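# Lower the bearing ring onto the upright journal's shoulder

## Task

Thread the bearing ring over the journal standing upright and slide it down until it sits fully on the journal's shoulder, without letting the ring fall.

## Robot and tools

Robot: two six-joint arms, left_arm and right_arm, each ending in a sixteen-motor four-finger hand (left_arm holds a left hand, right_arm a right one). Nominal bases sit about 0.82 m apart along y; left_arm is on the +y side.

Frame: the scene frame has its origin at table height, halfway between the nominal bases, with +z up and +x pointing out over the table. Positions are in metres and velocities in m/s and rad/s. Each hand has a hand point whose axes are: +z toward the straight fingertips, +y out of the palm face, and +x across the palm. On the right hand +x points away from the thumb; on the left hand it points toward the thumb. A rigid mast sticks out behind the wrist on the palm side and can strike objects.

Row layout: one flat list of 48 numbers, each in [-1, 1], always covering both arms. The order is left_arm dx, dy, dz, rx, ry, rz; then 16 left hand motor goals; then left current_limit and speed; then the same 24 numbers for right_arm. The 16 hand goals run: index_mcp, index_abd, index_pip, index_dip, thumb_cmc, thumb_axl, thumb_mcp, thumb_ipl, middle_mcp, middle_abd, middle_pip, middle_dip, ring_mcp, ring_abd, ring_pip, ring_dip. Results list hand data in this same order.

Pose numbers are offsets, not poses. They are measured along the scene axes from the arm's current Hand target, and rotation happens about that target's position. A value of 1.0 equals 0.6 m or 180 degrees. rx, ry, rz together form a single rotation vector. Six zeros re-command the existing Hand target. Sending the same offset a second time moves the arm further.

Hand numbers are absolute goal angles, mapped linearly between each hinge's two stops. A zero is a real goal, not 'leave unchanged'. To keep a hand as it is, resend its hand_goal, hand_current_limit and hand_speed. Roughly, straight fingers are mcp -0.75, pip -0.58, dip -0.70 and abd 0. The thumb lies flat at cmc -0.71, axl -0.68, mcp -0.23 and ipl -0.17. Moving toward +1 curls the fingers toward the palm and swings the thumb in front of the palm.

current_limit maps -1..+1 to 0..550 mA (floor 11 mA). speed maps to (speed+1)/2 of 8.5 rad/s. Both start at +0.4 and -0.6 and stay as last set.

Tools:
- execute_actions(actions, cameras): actions is a list of actions. Each action is up to 15 rows at 1/30 s each; if fewer rows are given, the last row is held for the remaining steps. Every row in an action is offset from the Hand target as it stood when that action began. An empty list returns state plus all camera images.
- move(target, speed, blend, blocking, cameras): drives straight-line paths to one row, or to a list of up to 15 rows. Every row in the list is offset from the same starting Hand targets. speed is 0.002–1 m/s (default 0.25); turning is capped at twice that value in rad/s. blend is a corner radius in m; 0 means stop at each target. All paths end together and last between 0.5 s and 10 s. Paths do not avoid obstacles. Faster moves lag more and hit harder. Keep paths away from an arm's own base, because passing close can flip the shoulder posture. With blocking=false, the call returns after about 0.5 s while the move carries on.
- wait(seconds 0–10), stop() to brake a running move, zoom_image(camera, region [x0,y0,x1,y1] px, max 504 square) on the latest images, clear_fault(arm) after a reported torque fault, read_manual, and finished_scene(scene).

Cameras: cam_high and cam_low are 896x504; cam_left_wrist and cam_right_wrist are 672x504 fisheye.

Results: each hand point's end_effector_position and quat_wxyz are in the scene frame and can be off by a few cm. 'Hand target' is the last commanded pose after clipping; the next offsets count from it. The hand point often settles short of the target. Waiting does not close that gap; a new command, even all zeros, does. Each step, a command is clipped to within 70 mm and 16 degrees of the measured pose. Per-motor hand fields are hand_goal, hand_measured, hand_current_ma and hand_state, where hand_state is moving, goal, blocked or overload. A move also returns a 'move:' line with the outcome (done, off_target, moving, held, fault) and any limits that acted (paced, held). 'Within noise' means the arm is still. Joint torques are total drive outputs, including the arm's own weight.

Gripping: a finger presses only while its goal lies past the object's surface. A grip is kept by resending hand_goal; resending hand_measured loosens it.

Avoid the following:
- dropping the ring or releasing it while it is moving;
- knocking anything off the table;
- slams or hard pushes against fixed objects;
- any contact between the two arms, including one hand closing on the other hand's fingers;
- contact torques above the joint limits (waist 52.2, shoulder 52.2, elbow 43.5, forearm roll 23.4, wrist pitch 14, wrist roll 15.4 N m); exceeding one causes a torque fault that stops the arm until clear_fault;
- hand motors at 495 mA or more for a total of 5 s, which shuts the motor down for 10 s;
- motor heat from holding loads or straining; MOTOR HOT appears at 65 °C and the brakes lock at 80 °C for 30–60 s.

To end a push, command the target back past the hand point. A HAND FAULT line cancels the remaining motion calls in that reply. Random nudges may shift loose objects. The goal must hold with the robot let go before finished_scene is called.

Each tool is called after "Request:" by a JSON object that holds its "method" and its "body", one argument or row to a line.

## Session

Request:
{"method": "execute_actions", "body": {
  "actions": []
}}

Scene clock: 0.00 s.
left_arm: end_effector_position=(+0.3877, +0.5790, +0.1618) hand_goal=(-0.754, +0.000, -0.576, -0.696, -0.714, -0.678, -0.226, -0.168, -0.754, +0.000, -0.576, -0.696, -0.754, +0.000, -0.576, -0.696) hand_measured=(-0.754, +0.000, -0.576, -0.696, -0.714, -0.678, -0.226, -0.168, -0.754, +0.000, -0.576, -0.696, -0.754, +0.000, -0.576, -0.696) hand_current_ma=(+0, +0, +0, +0, +0, +0, +0, +0, +0, +0, +0, +0, +0, +0, +0, +0) hand_state=(goal, goal, goal, goal, goal, goal, goal, goal, goal, goal, goal, goal, goal, goal, goal, goal) hand_current_limit=0.40 hand_speed=-0.60 end_effector_quat_wxyz=(-0.238, +0.766, +0.597, +0.031) | right_arm: end_effector_position=(+0.5317, -0.2578, +0.3645) hand_goal=(-0.754, +0.000, -0.576, -0.696, -0.714, -0.678, -0.226, -0.168, -0.754, +0.000, -0.576, -0.696, -0.754, +0.000, -0.576, -0.696) hand_measured=(-0.754, +0.000, -0.576, -0.696, -0.714, -0.678, -0.226, -0.168, -0.754, +0.000, -0.576, -0.696, -0.754, +0.000, -0.576, -0.696) hand_current_ma=(+0, +0, +0, +0, +0, +0, +0, +0, +0, +0, +0, +0, +0, +0, +0, +0) hand_state=(goal, goal, goal, goal, goal, goal, goal, goal, goal, goal, goal, goal, goal, goal, goal, goal) hand_current_limit=0.40 hand_speed=-0.60 end_effector_quat_wxyz=(+0.165, +0.785, -0.493, +0.336)
Joint positions: left_arm=[0.441 -0.214 -0.493 1.019 -0.577 1.304] | right_arm=[0.617 -0.575 -1.476 -0.861 -1.152 -0.924]
Joint velocities: within noise
Joint torques (N m): no reading
Hand target: left_arm +0.3877, +0.5790, +0.1618; -0.238, +0.766, +0.597, +0.031 | right_arm +0.5317, -0.2578, +0.3645; +0.165, +0.785, -0.493, +0.336

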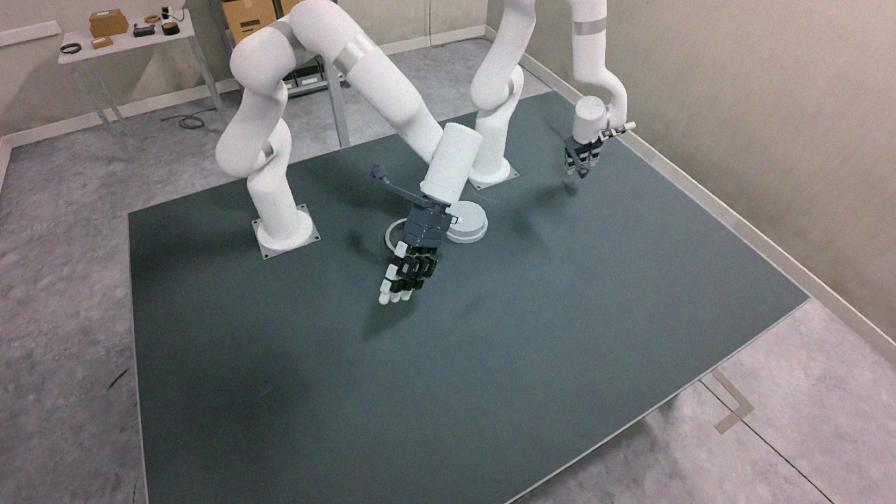

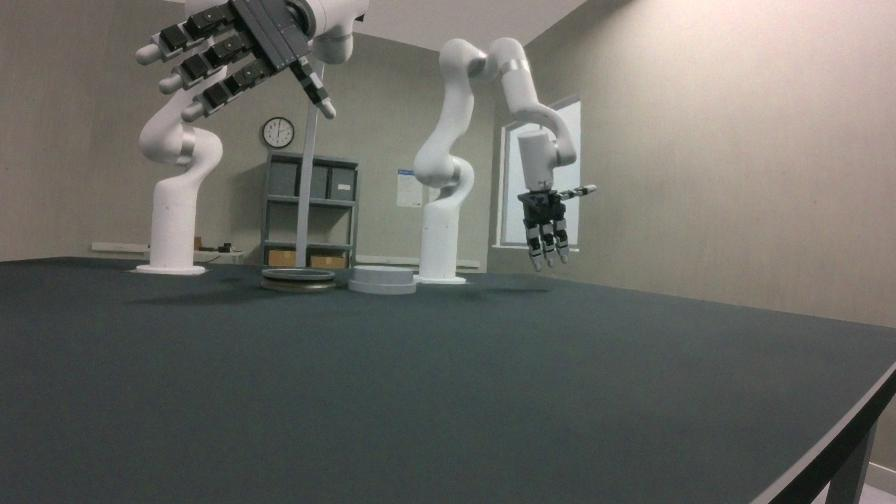

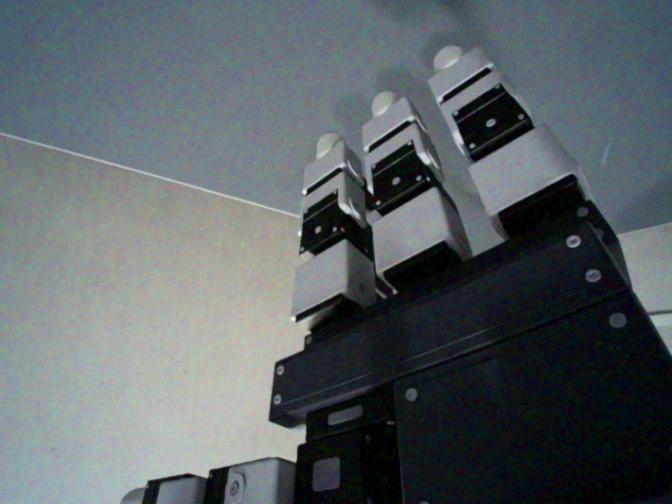

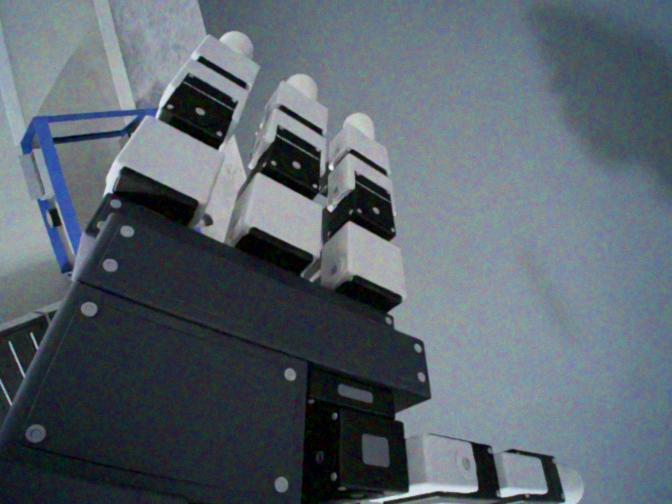

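Request:
{"method": "zoom_image", "body": {
  "camera": "cam_high",
  "region": [340, 150, 560, 310]
}}

Request:
{"method": "zoom_image", "body": {
  "camera": "cam_low",
  "region": [230, 230, 450, 320]
}}

Scaled by 2.291 from the camera's 896x504 image, which has a finer 1280x720 frame.

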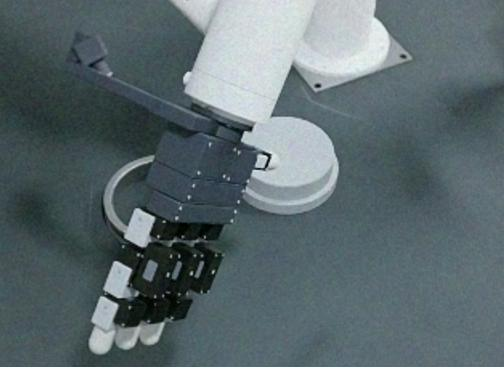

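Scaled by 2.291 from the camera's 896x504 image, which has a finer 1280x720 frame.

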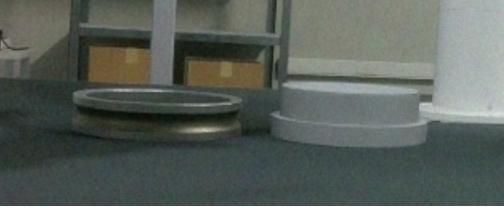

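Request:
{"method": "move", "body": {
  "target": [0,0,0,0,0,0,-0.754,0,-0.576,-0.696,-0.714,-0.678,-0.226,-0.168,-0.754,0,-0.576,-0.696,-0.754,0,-0.576,-0.696,0.4,-0.6, 0.1,-0.45,0.1,0,0,0,-0.754,0,-0.576,-0.696,-0.714,-0.678,-0.226,-0.168,-0.754,0,-0.576,-0.696,-0.754,0,-0.576,-0.696,0.4,-0.6],
  "cameras": ["all"]
}}

Scene clock: 33.10 s.
left_arm: end_effector_position=(+0.3877, +0.5790, +0.1618) hand_goal=(-0.754, +0.000, -0.576, -0.696, -0.714, -0.678, -0.226, -0.168, -0.754, +0.000, -0.576, -0.696, -0.754, +0.000, -0.576, -0.696) hand_measured=(-0.752, +0.000, -0.576, -0.696, -0.714, -0.678, -0.224, -0.168, -0.752, +0.000, -0.576, -0.696, -0.752, +0.000, -0.576, -0.696) hand_current_ma=(+1, +0, +0, +0, +0, +0, +2, +0, +2, +0, +0, +0, +2, +0, +0, +0) hand_state=(goal, goal, goal, goal, goal, goal, goal, goal, goal, goal, goal, goal, goal, goal, goal, goal) hand_current_limit=0.40 hand_speed=-0.60 end_effector_quat_wxyz=(-0.238, +0.766, +0.597, +0.031) | right_arm: end_effector_position=(+0.5917, -0.5277, +0.4245) hand_goal=(-0.754, +0.000, -0.576, -0.696, -0.714, -0.678, -0.226, -0.168, -0.754, +0.000, -0.576, -0.696, -0.754, +0.000, -0.576, -0.696) hand_measured=(-0.754, +0.000, -0.576, -0.696, -0.714, -0.678, -0.224, -0.168, -0.754, +0.000, -0.576, -0.696, -0.754, +0.000, -0.576, -0.696) hand_current_ma=(+0, +0, +0, +0, +0, +0, +1, +0, +0, +0, +0, +0, +0, +0, +0, +0) hand_state=(goal, goal, goal, goal, goal, goal, goal, goal, goal, goal, goal, goal, goal, goal, goal, goal) hand_current_limit=0.40 hand_speed=-0.60 end_effector_quat_wxyz=(+0.165, +0.785, -0.493, +0.336)
Joint positions: left_arm=[0.441 -0.214 -0.493 1.019 -0.577 1.304] | right_arm=[0.17 -0.4 -1.366 -0.965 -0.905 -1.239]
Joint torques (N m): left_arm=[0.5 23.26 -11.36 0.25 -0.95 0.12] | right_arm=[-11.03 17.73 -22.75 3.59 1.86 -1.53]
Hand target: left_arm +0.3877, +0.5790, +0.1618; -0.238, +0.766, +0.597, +0.031 | right_arm +0.5917, -0.5278, +0.4245; +0.165, +0.785, -0.493, +0.336
Off the commanded pose: left_arm 0.000 m, 0 deg | right_arm 0.000 m, 0 deg.
move: done

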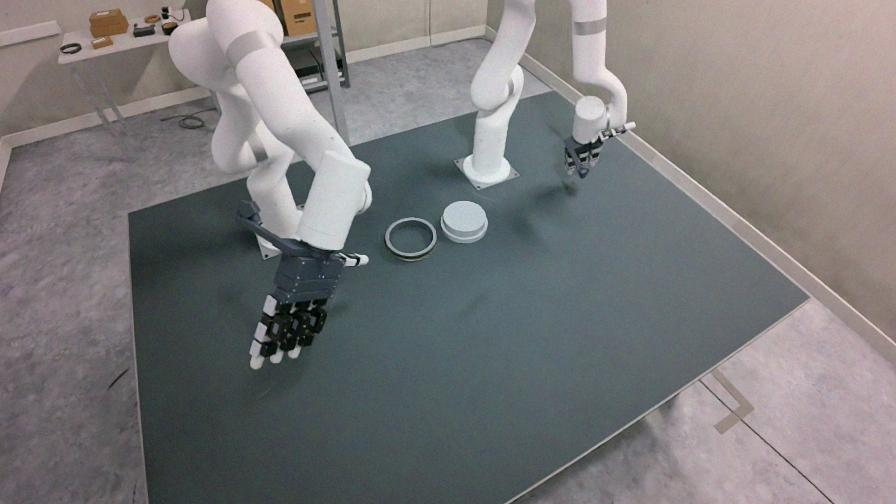

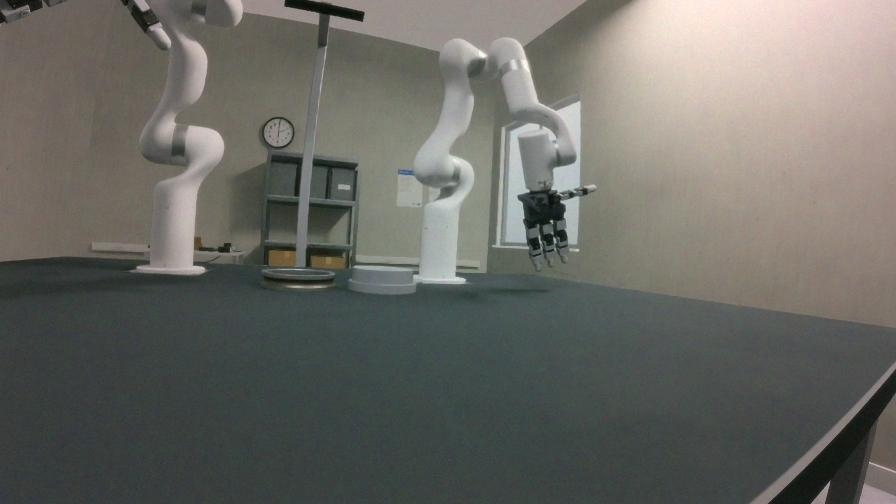

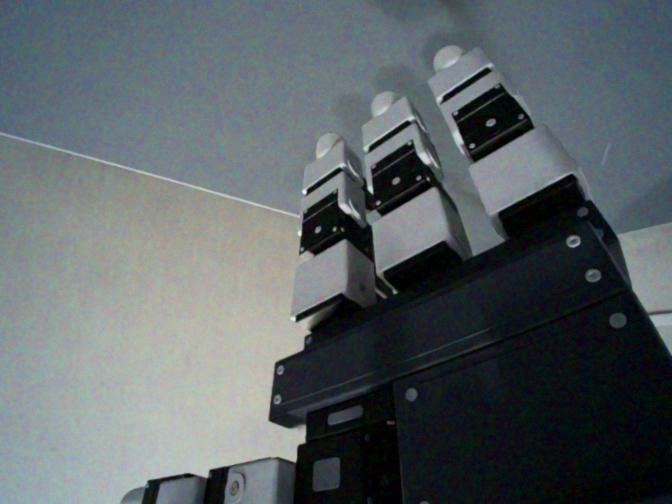

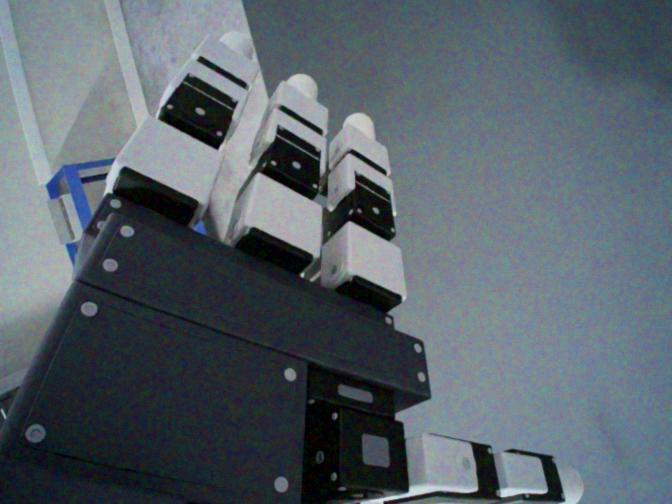

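Request:
{"method": "zoom_image", "body": {
  "camera": "cam_high",
  "region": [370, 190, 510, 270]
}}

Request:
{"method": "zoom_image", "body": {
  "camera": "cam_low",
  "region": [250, 250, 430, 310]
}}

Request:
{"method": "zoom_image", "body": {
  "camera": "cam_high",
  "region": [230, 130, 550, 290]
}}

Scaled by 3.600 from the camera's 896x504 image, which has a finer 1280x720 frame.

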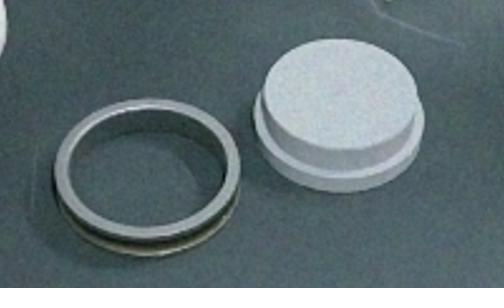

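Scaled by 2.800 from the camera's 896x504 image, which has a finer 1280x720 frame.

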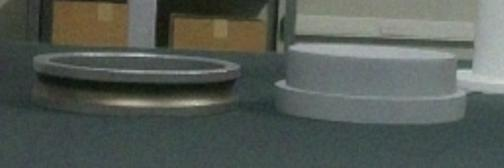

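Scaled by 1.575 from the camera's 896x504 image, which has a finer 1280x720 frame.

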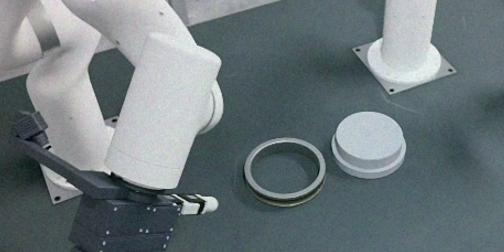

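Request:
{"method": "move", "body": {
  "target": [-0.0962,-0.65,0.2803,-0.2592,-0.0516,-0.4185,-0.6986,0,-0.5036,-0.2464,-0.714,-0.678,-0.226,-0.168,-0.9726,0,-0.1533,-0.2464,-0.6986,0,-0.5036,-0.2464,0.4,-0.6, 0,0,0,0,0,0,-0.754,0,-0.576,-0.696,-0.714,-0.678,-0.226,-0.168,-0.754,0,-0.576,-0.696,-0.754,0,-0.576,-0.696,0.4,-0.6],
  "cameras": ["cam_high","cam_low","cam_left_wrist"]
}}

Scene clock: 178.13 s.
left_arm: end_effector_position=(+0.3300, +0.1890, +0.3300) hand_goal=(-0.698, +0.000, -0.504, -0.246, -0.714, -0.678, -0.226, -0.168, -0.972, +0.000, -0.154, -0.246, -0.698, +0.000, -0.504, -0.246) hand_measured=(-0.698, +0.000, -0.506, -0.248, -0.714, -0.678, -0.224, -0.168, -0.970, +0.000, -0.156, -0.248, -0.698, +0.000, -0.506, -0.248) hand_current_ma=(+0, +0, -2, -3, +0, +0, +2, +0, +2, +0, -2, -3, +0, +0, -2, -2) hand_state=(goal, goal, goal, goal, goal, goal, goal, goal, goal, goal, goal, goal, goal, goal, goal, goal) hand_current_limit=0.40 hand_speed=-0.60 end_effector_quat_wxyz=(+0.174, +0.985, +0.000, +0.000) | right_arm: end_effector_position=(+0.5917, -0.5278, +0.4245) hand_goal=(-0.754, +0.000, -0.576, -0.696, -0.714, -0.678, -0.226, -0.168, -0.754, +0.000, -0.576, -0.696, -0.754, +0.000, -0.576, -0.696) hand_measured=(-0.754, +0.000, -0.576, -0.696, -0.714, -0.678, -0.224, -0.168, -0.754, +0.000, -0.576, -0.696, -0.754, +0.000, -0.576, -0.696) hand_current_ma=(+0, +0, +0, +0, +0, +0, +1, +0, +0, +0, +0, +0, +0, +0, +0, +0) hand_state=(goal, goal, goal, goal, goal, goal, goal, goal, goal, goal, goal, goal, goal, goal, goal, goal) hand_current_limit=0.40 hand_speed=-0.60 end_effector_quat_wxyz=(+0.165, +0.785, -0.493, +0.336)
Joint positions: left_arm=[0.022 0.33 -0.38 -0.506 -0.782 3.534] | right_arm=[0.17 -0.4 -1.366 -0.965 -0.905 -1.239]
Joint torques (N m): left_arm=[-9.27 -7.05 -20.09 -2.13 -3.81 1.16] | right_arm=[-11.6 16.33 -23.12 3.67 1.12 -1.36]
Hand target: left_arm +0.3300, +0.1890, +0.3300; +0.174, +0.985, +0.000, +0.000 | right_arm +0.5917, -0.5278, +0.4245; +0.165, +0.785, -0.493, +0.336
Off the commanded pose: left_arm 0.000 m, 0 deg | right_arm 0.000 m, 0 deg.
move: done
Images, in order (width x height): cam_high 896x504, cam_low 896x504, cam_left_wrist 672x504.

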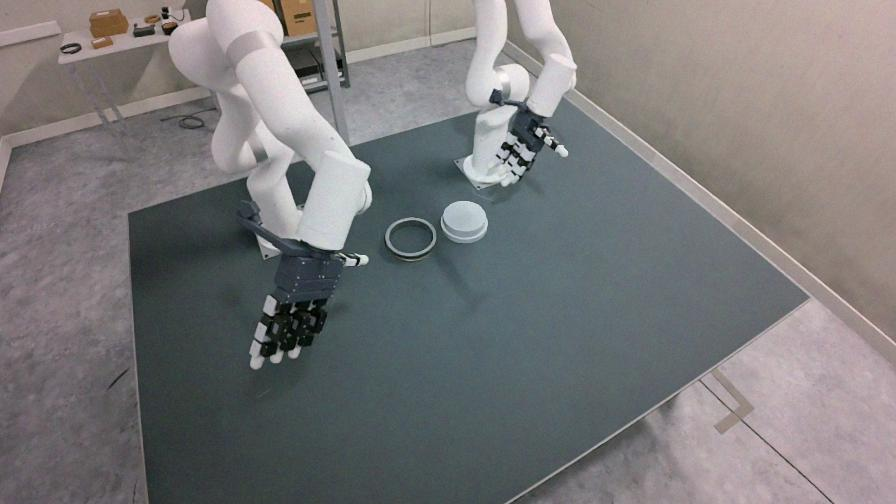

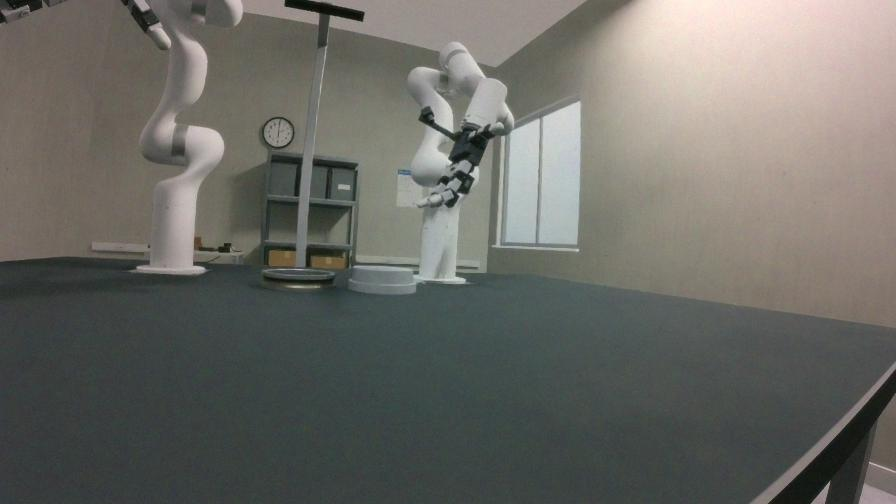

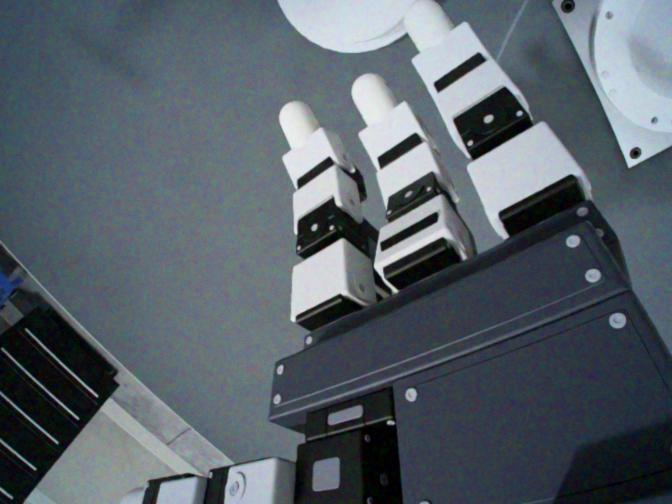

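Request:
{"method": "move", "body": {
  "target": [-0.055,-0.398,-0.08,0,0,0,-0.6986,0,-0.5036,-0.2464,-0.714,-0.678,-0.226,-0.168,-0.9726,0,-0.1533,-0.2464,-0.6986,0,-0.5036,-0.2464,0.6,-0.6, 0,0,0,0,0,0,-0.754,0,-0.576,-0.696,-0.714,-0.678,-0.226,-0.168,-0.754,0,-0.576,-0.696,-0.754,0,-0.576,-0.696,0.4,-0.6],
  "cameras": ["cam_high","cam_low","cam_left_wrist"]
}}

Request:
{"method": "zoom_image", "body": {
  "camera": "cam_high",
  "region": [350, 110, 540, 270]
}}

Request:
{"method": "zoom_image", "body": {
  "camera": "cam_low",
  "region": [230, 100, 450, 320]
}}

Scene clock: 183.37 s.
left_arm: end_effector_position=(+0.2970, -0.0498, +0.2820) hand_goal=(-0.698, +0.000, -0.504, -0.246, -0.714, -0.678, -0.226, -0.168, -0.972, +0.000, -0.154, -0.246, -0.698, +0.000, -0.504, -0.246) hand_measured=(-0.700, +0.000, -0.506, -0.248, -0.716, -0.678, -0.224, -0.168, -0.970, +0.000, -0.156, -0.248, -0.700, +0.000, -0.506, -0.248) hand_current_ma=(-1, +0, -2, -3, -1, +0, +2, +0, +1, +0, -2, -3, -1, +0, -2, -2) hand_state=(goal, goal, goal, goal, goal, goal, goal, goal, goal, goal, goal, goal, goal, goal, goal, goal) hand_current_limit=0.60 hand_speed=-0.60 end_effector_quat_wxyz=(+0.174, +0.985, +0.000, +0.000) | right_arm: end_effector_position=(+0.5917, -0.5278, +0.4245) hand_goal=(-0.754, +0.000, -0.576, -0.696, -0.714, -0.678, -0.226, -0.168, -0.754, +0.000, -0.576, -0.696, -0.754, +0.000, -0.576, -0.696) hand_measured=(-0.754, +0.000, -0.576, -0.696, -0.714, -0.678, -0.224, -0.168, -0.754, +0.000, -0.576, -0.696, -0.754, +0.000, -0.576, -0.696) hand_current_ma=(+0, +0, +0, +0, +0, +0, +1, +0, +0, +0, +0, +0, +0, +0, +0, +0) hand_state=(goal, goal, goal, goal, goal, goal, goal, goal, goal, goal, goal, goal, goal, goal, goal, goal) hand_current_limit=0.40 hand_speed=-0.60 end_effector_quat_wxyz=(+0.165, +0.785, -0.493, +0.336)
Joint positions: left_arm=[-0.786 0.034 -0.489 -0.749 -0.361 3.036] | right_arm=[0.17 -0.4 -1.366 -0.965 -0.905 -1.239]
Joint torques (N m): left_arm=[-10.15 1.94 -19.48 -2.53 3.77 -0.44] | right_arm=[-10.95 16.68 -23.12 3.14 0.5 -1.25]
Hand target: left_arm +0.2970, -0.0498, +0.2820; +0.174, +0.985, +0.000, +0.000 | right_arm +0.5917, -0.5278, +0.4245; +0.165, +0.785, -0.493, +0.336
Off the commanded pose: left_arm 0.000 m, 0 deg | right_arm 0.000 m, 0 deg.
move: done
Images, in order (width x height): cam_high 896x504, cam_low 896x504, cam_left_wrist 672x504.

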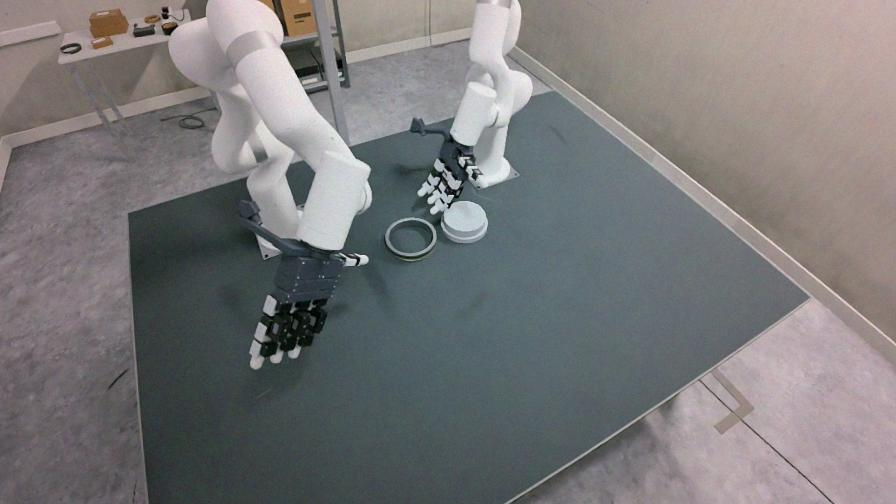

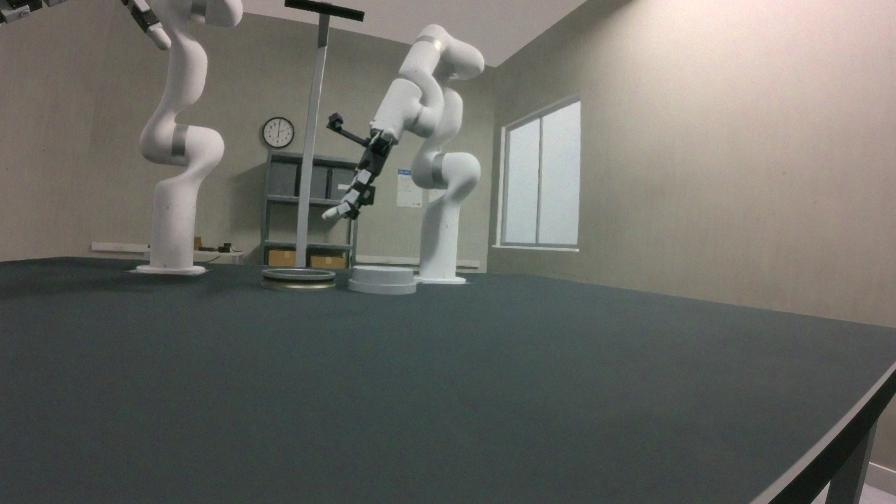

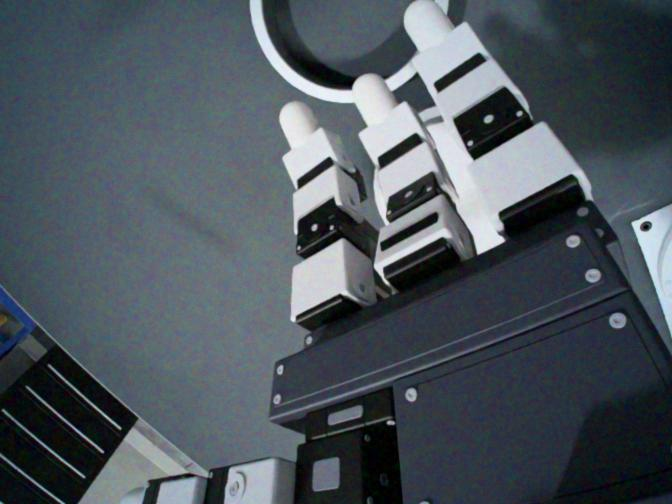

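Scaled by 2.653 from the camera's 896x504 image, which has a finer 1280x720 frame.

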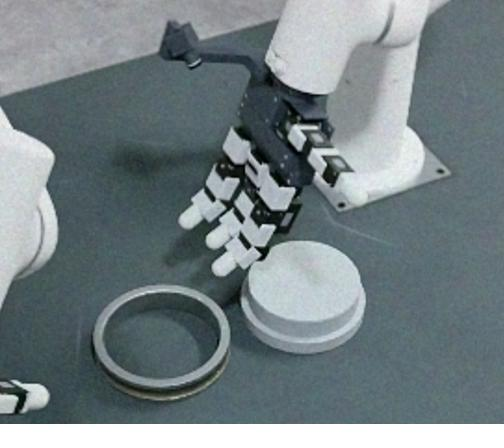

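Scaled by 2.291 from the camera's 896x504 image, which has a finer 1280x720 frame.

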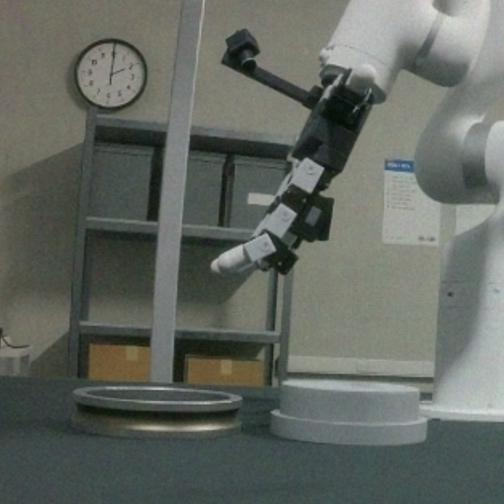

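Request:
{"method": "move", "body": {
  "target": [0,-0.1377,-0.12,0,0,0,-0.6986,0,-0.5036,-0.2464,-0.714,-0.678,-0.226,-0.168,-0.9726,0,-0.1533,-0.2464,-0.6986,0,-0.5036,-0.2464,0.6,-0.6, 0,0,0,0,0,0,-0.754,0,-0.576,-0.696,-0.714,-0.678,-0.226,-0.168,-0.754,0,-0.576,-0.696,-0.754,0,-0.576,-0.696,0.4,-0.6],
  "cameras": ["cam_high","cam_low","cam_left_wrist"]
}}

Request:
{"method": "zoom_image", "body": {
  "camera": "cam_high",
  "region": [350, 150, 510, 270]
}}

Request:
{"method": "zoom_image", "body": {
  "camera": "cam_low",
  "region": [240, 200, 440, 310]
}}

Scene clock: 190.73 s.
left_arm: end_effector_position=(+0.2970, -0.1325, +0.2100) hand_goal=(-0.698, +0.000, -0.504, -0.246, -0.714, -0.678, -0.226, -0.168, -0.972, +0.000, -0.154, -0.246, -0.698, +0.000, -0.504, -0.246) hand_measured=(-0.700, +0.000, -0.506, -0.248, -0.716, -0.678, -0.224, -0.168, -0.970, +0.000, -0.156, -0.248, -0.700, +0.000, -0.506, -0.248) hand_current_ma=(-1, +0, -2, -3, -1, +0, +3, +0, +1, +0, -2, -3, -1, +0, -2, -2) hand_state=(goal, goal, goal, goal, goal, goal, goal, goal, goal, goal, goal, goal, goal, goal, goal, goal) hand_current_limit=0.60 hand_speed=-0.60 end_effector_quat_wxyz=(+0.173, +0.985, +0.000, +0.000) | right_arm: end_effector_position=(+0.5917, -0.5278, +0.4245) hand_goal=(-0.754, +0.000, -0.576, -0.696, -0.714, -0.678, -0.226, -0.168, -0.754, +0.000, -0.576, -0.696, -0.754, +0.000, -0.576, -0.696) hand_measured=(-0.754, +0.000, -0.576, -0.696, -0.714, -0.678, -0.224, -0.168, -0.754, +0.000, -0.576, -0.696, -0.754, +0.000, -0.576, -0.696) hand_current_ma=(+0, +0, +0, +0, +0, +0, +1, +0, +0, +0, +0, +0, +0, +0, +0, +0) hand_state=(goal, goal, goal, goal, goal, goal, goal, goal, goal, goal, goal, goal, goal, goal, goal, goal) hand_current_limit=0.40 hand_speed=-0.60 end_effector_quat_wxyz=(+0.165, +0.785, -0.493, +0.336)
Joint positions: left_arm=[-0.935 -0.282 -0.625 -1.294 -0.21 3.462] | right_arm=[0.17 -0.4 -1.366 -0.965 -0.905 -1.239]
Joint torques (N m): left_arm=[12.72 10.5 -5.36 -2.52 -3.7 1.29] | right_arm=[-11.58 19.13 -22.76 3.07 0.03 -1.13]
Hand target: left_arm +0.2970, -0.1324, +0.2100; +0.174, +0.985, +0.000, +0.000 | right_arm +0.5917, -0.5278, +0.4245; +0.165, +0.785, -0.493, +0.336
Off the commanded pose: left_arm 0.000 m, 0 deg | right_arm 0.000 m, 0 deg.
move: done
Images, in order (width x height): cam_high 896x504, cam_low 896x504, cam_left_wrist 672x504.

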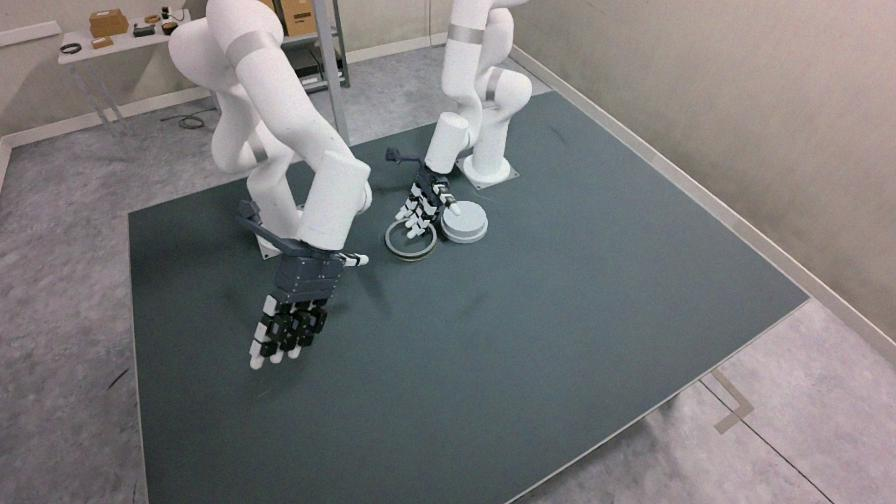

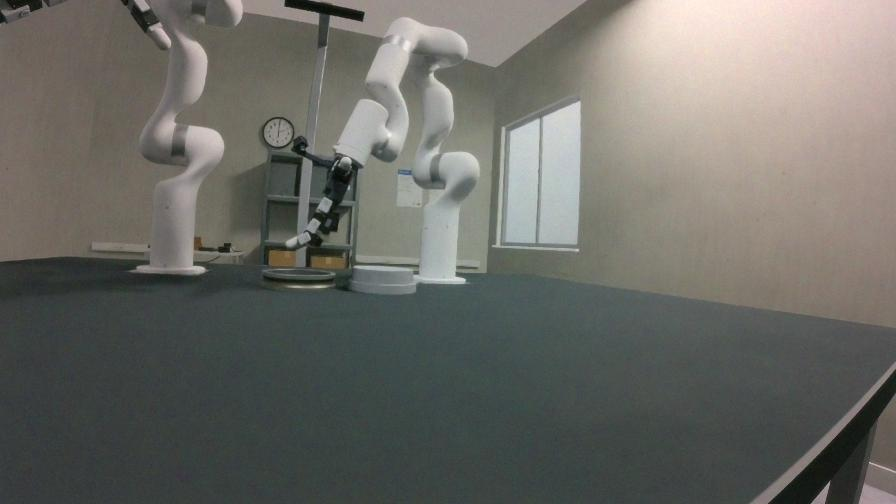

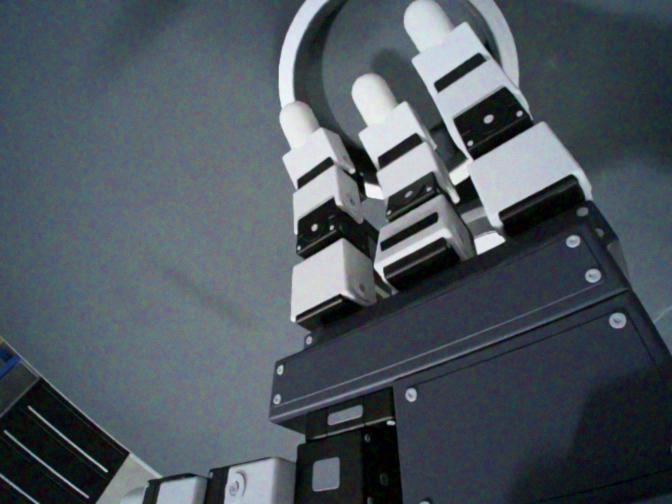

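Scaled by 3.150 from the camera's 896x504 image, which has a finer 1280x720 frame.

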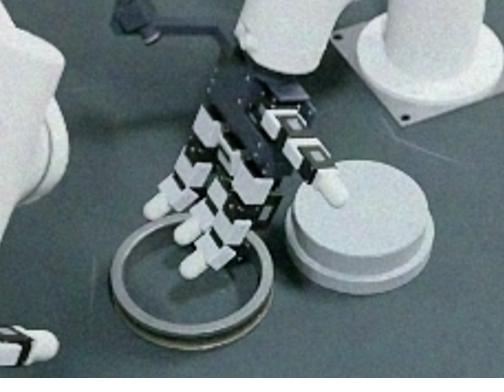

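Scaled by 2.520 from the camera's 896x504 image, which has a finer 1280x720 frame.

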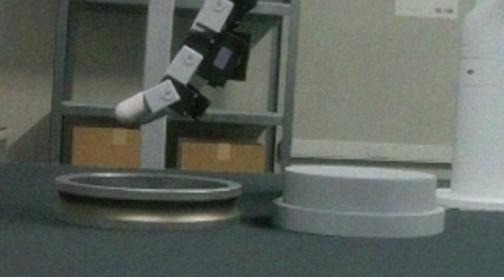

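Request:
{"method": "move", "body": {
  "target": [0,0,-0.1317,0,0,0,-0.6986,0,-0.5036,-0.2464,-0.714,-0.678,-0.226,-0.168,-0.9726,0,-0.1533,-0.2464,-0.6986,0,-0.5036,-0.2464,0.6,-0.6, 0,0,0,0,0,0,-0.754,0,-0.576,-0.696,-0.714,-0.678,-0.226,-0.168,-0.754,0,-0.576,-0.696,-0.754,0,-0.576,-0.696,0.4,-0.6],
  "cameras": ["cam_high","cam_low","cam_left_wrist"],
  "speed": 0.08
}}

Request:
{"method": "zoom_image", "body": {
  "camera": "cam_high",
  "region": [350, 150, 510, 270]
}}

Request:
{"method": "zoom_image", "body": {
  "camera": "cam_low",
  "region": [240, 220, 400, 310]
}}

Scene clock: 201.37 s.
left_arm: end_effector_position=(+0.2970, -0.1325, +0.1310) hand_goal=(-0.698, +0.000, -0.504, -0.246, -0.714, -0.678, -0.226, -0.168, -0.972, +0.000, -0.154, -0.246, -0.698, +0.000, -0.504, -0.246) hand_measured=(-0.700, +0.000, -0.506, -0.248, -0.716, -0.678, -0.224, -0.168, -0.970, +0.000, -0.156, -0.248, -0.700, +0.000, -0.506, -0.248) hand_current_ma=(-1, +0, -2, -3, -1, +0, +3, +0, +1, +0, -2, -3, -1, +0, -2, -2) hand_state=(goal, goal, goal, goal, goal, goal, goal, goal, goal, goal, goal, goal, goal, goal, goal, goal) hand_current_limit=0.60 hand_speed=-0.60 end_effector_quat_wxyz=(+0.173, +0.985, +0.000, +0.000) | right_arm: end_effector_position=(+0.5917, -0.5278, +0.4245) hand_goal=(-0.754, +0.000, -0.576, -0.696, -0.714, -0.678, -0.226, -0.168, -0.754, +0.000, -0.576, -0.696, -0.754, +0.000, -0.576, -0.696) hand_measured=(-0.754, +0.000, -0.576, -0.696, -0.714, -0.678, -0.224, -0.168, -0.754, +0.000, -0.576, -0.696, -0.754, +0.000, -0.576, -0.696) hand_current_ma=(+0, +0, +0, +0, +0, +0, +1, +0, +0, +0, +0, +0, +0, +0, +0, +0) hand_state=(goal, goal, goal, goal, goal, goal, goal, goal, goal, goal, goal, goal, goal, goal, goal, goal) hand_current_limit=0.40 hand_speed=-0.60 end_effector_quat_wxyz=(+0.165, +0.785, -0.493, +0.336)
Joint positions: left_arm=[-0.934 -0.488 -0.633 -2.167 -0.246 4.355] | right_arm=[0.17 -0.4 -1.366 -0.965 -0.905 -1.239]
Joint torques (N m): left_arm=[-10.54 13.9 -3.46 -2.46 -4.32 1.31] | right_arm=[-11.35 16.66 -22.32 3.37 -0.69 -1.24]
Hand target: left_arm +0.2970, -0.1324, +0.1309; +0.174, +0.985, +0.000, +0.000 | right_arm +0.5917, -0.5278, +0.4245; +0.165, +0.785, -0.493, +0.336
Off the commanded pose: left_arm 0.000 m, 0 deg | right_arm 0.000 m, 0 deg.
move: done
Images, in order (width x height): cam_high 896x504, cam_low 896x504, cam_left_wrist 672x504.

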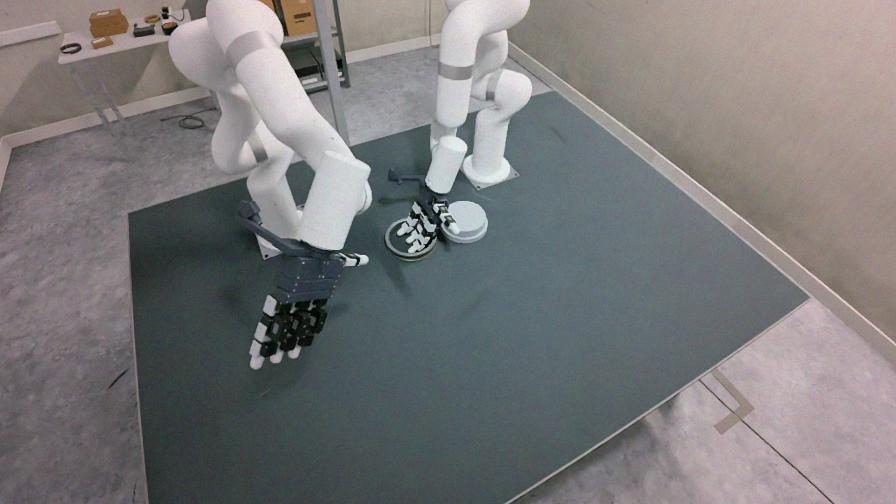

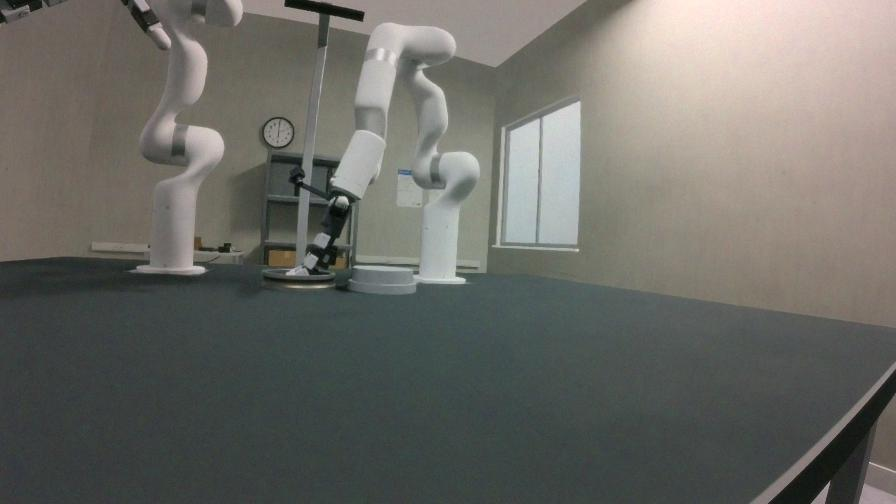

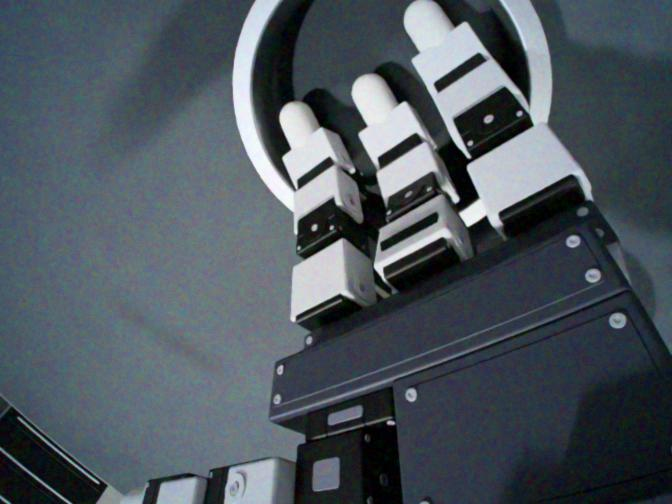

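Scaled by 3.150 from the camera's 896x504 image, which has a finer 1280x720 frame.

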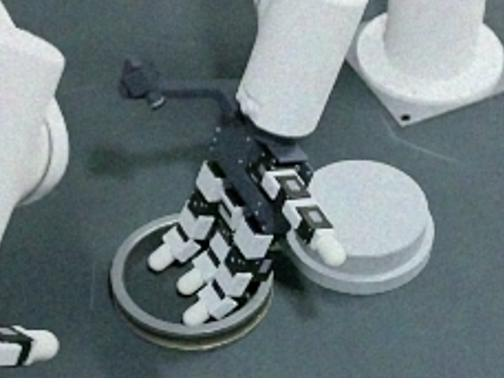

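Scaled by 3.150 from the camera's 896x504 image, which has a finer 1280x720 frame.

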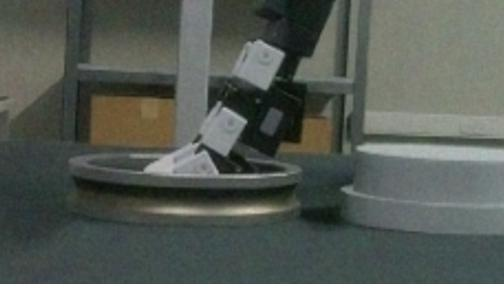

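Request:
{"method": "move", "body": {
  "target": [0,-0.1833,0,0,0,0,-0.6986,0,-0.5036,-0.2464,-0.714,-0.678,-0.226,-0.168,-0.9726,0,-0.1533,-0.2464,-0.6986,0,-0.5036,-0.2464,0.7,-0.6, 0,0,0,0,0,0,-0.754,0,-0.576,-0.696,-0.714,-0.678,-0.226,-0.168,-0.754,0,-0.576,-0.696,-0.754,0,-0.576,-0.696,0.4,-0.6],
  "cameras": ["cam_high","cam_low","cam_left_wrist"],
  "speed": 0.06
}}

Request:
{"method": "zoom_image", "body": {
  "camera": "cam_high",
  "region": [330, 150, 510, 285]
}}

Scene clock: 207.03 s.
left_arm: end_effector_position=(+0.2969, -0.2424, +0.1309) hand_goal=(-0.698, +0.000, -0.504, -0.246, -0.714, -0.678, -0.226, -0.168, -0.972, +0.000, -0.154, -0.246, -0.698, +0.000, -0.504, -0.246) hand_measured=(-0.724, +0.020, -0.518, -0.250, -0.716, -0.678, -0.224, -0.168, -0.972, +0.000, -0.156, -0.248, -0.714, -0.012, -0.510, -0.248) hand_current_ma=(-55, +31, -22, -3, -1, +0, +3, +0, +1, +0, -2, -3, -30, -14, -8, -2) hand_state=(blocked, blocked, goal, goal, goal, goal, goal, goal, goal, goal, goal, goal, goal, goal, goal, goal) hand_current_limit=0.70 hand_speed=-0.60 end_effector_quat_wxyz=(+0.174, +0.985, +0.000, +0.001) | right_arm: end_effector_position=(+0.5917, -0.5278, +0.4245) hand_goal=(-0.754, +0.000, -0.576, -0.696, -0.714, -0.678, -0.226, -0.168, -0.754, +0.000, -0.576, -0.696, -0.754, +0.000, -0.576, -0.696) hand_measured=(-0.754, +0.000, -0.576, -0.696, -0.714, -0.678, -0.224, -0.168, -0.754, +0.000, -0.576, -0.696, -0.754, +0.000, -0.576, -0.696) hand_current_ma=(+0, +0, +0, +0, +0, +0, +1, +0, +0, +0, +0, +0, +0, +0, +0, +0) hand_state=(goal, goal, goal, goal, goal, goal, goal, goal, goal, goal, goal, goal, goal, goal, goal, goal) hand_current_limit=0.40 hand_speed=-0.60 end_effector_quat_wxyz=(+0.165, +0.785, -0.493, +0.336)
Joint positions: left_arm=[-1.069 -0.627 -0.893 -1.831 -0.169 3.877] | right_arm=[0.17 -0.4 -1.366 -0.965 -0.905 -1.239]
Joint torques (N m): left_arm=[-7.09 21.1 -16.15 1.92 2.61 -0.86] | right_arm=[-11.47 16.37 -23.06 3.62 -1.51 -1.1]
Hand target: left_arm +0.2970, -0.2424, +0.1309; +0.174, +0.985, +0.000, +0.000 | right_arm +0.5917, -0.5278, +0.4245; +0.165, +0.785, -0.493, +0.336
Off the commanded pose: left_arm 0.000 m, 0 deg | right_arm 0.000 m, 0 deg.
move: done
Images, in order (width x height): cam_high 896x504, cam_low 896x504, cam_left_wrist 672x504.

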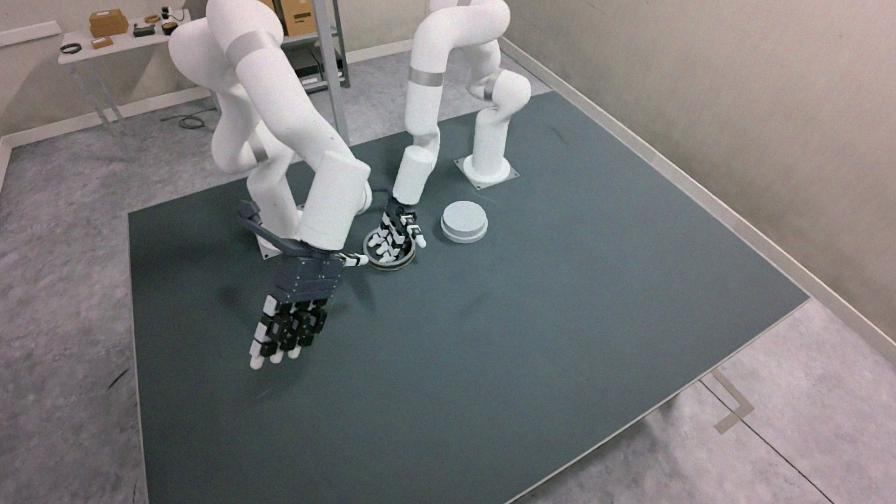

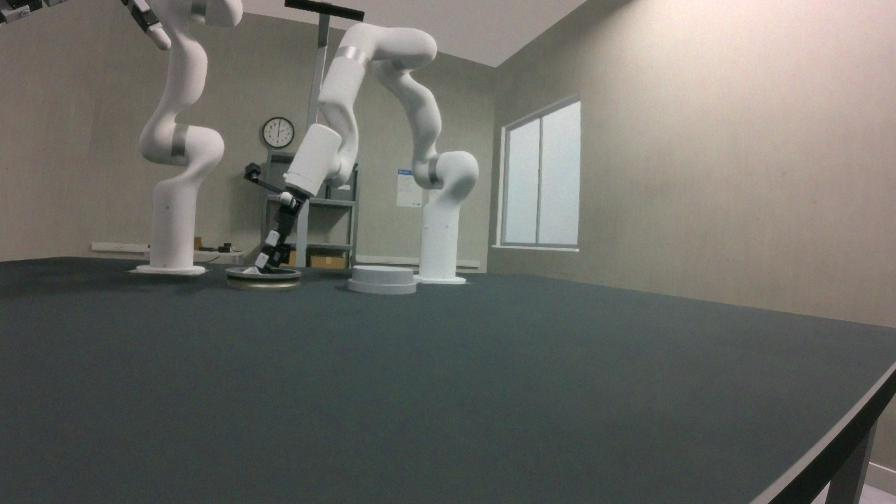

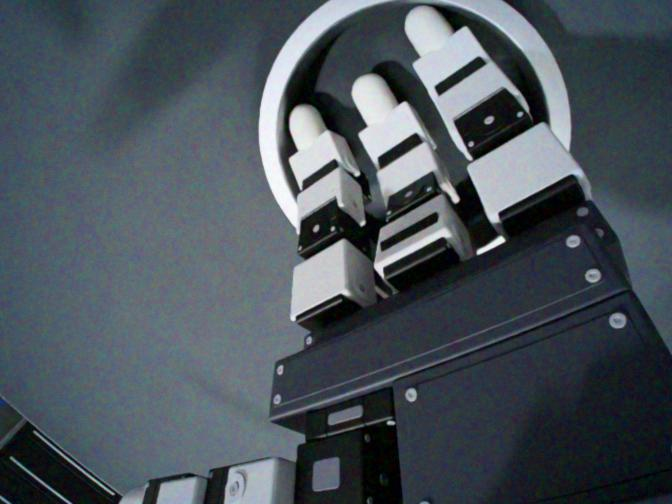

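Scaled by 2.800 from the camera's 896x504 image, which has a finer 1280x720 frame.

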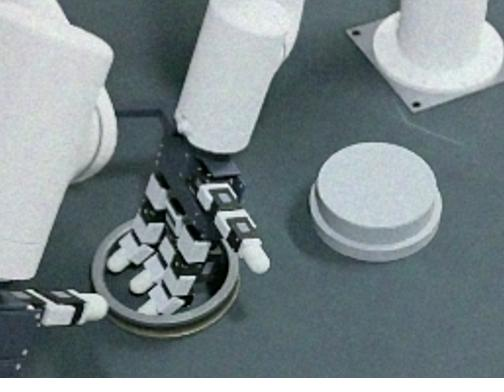

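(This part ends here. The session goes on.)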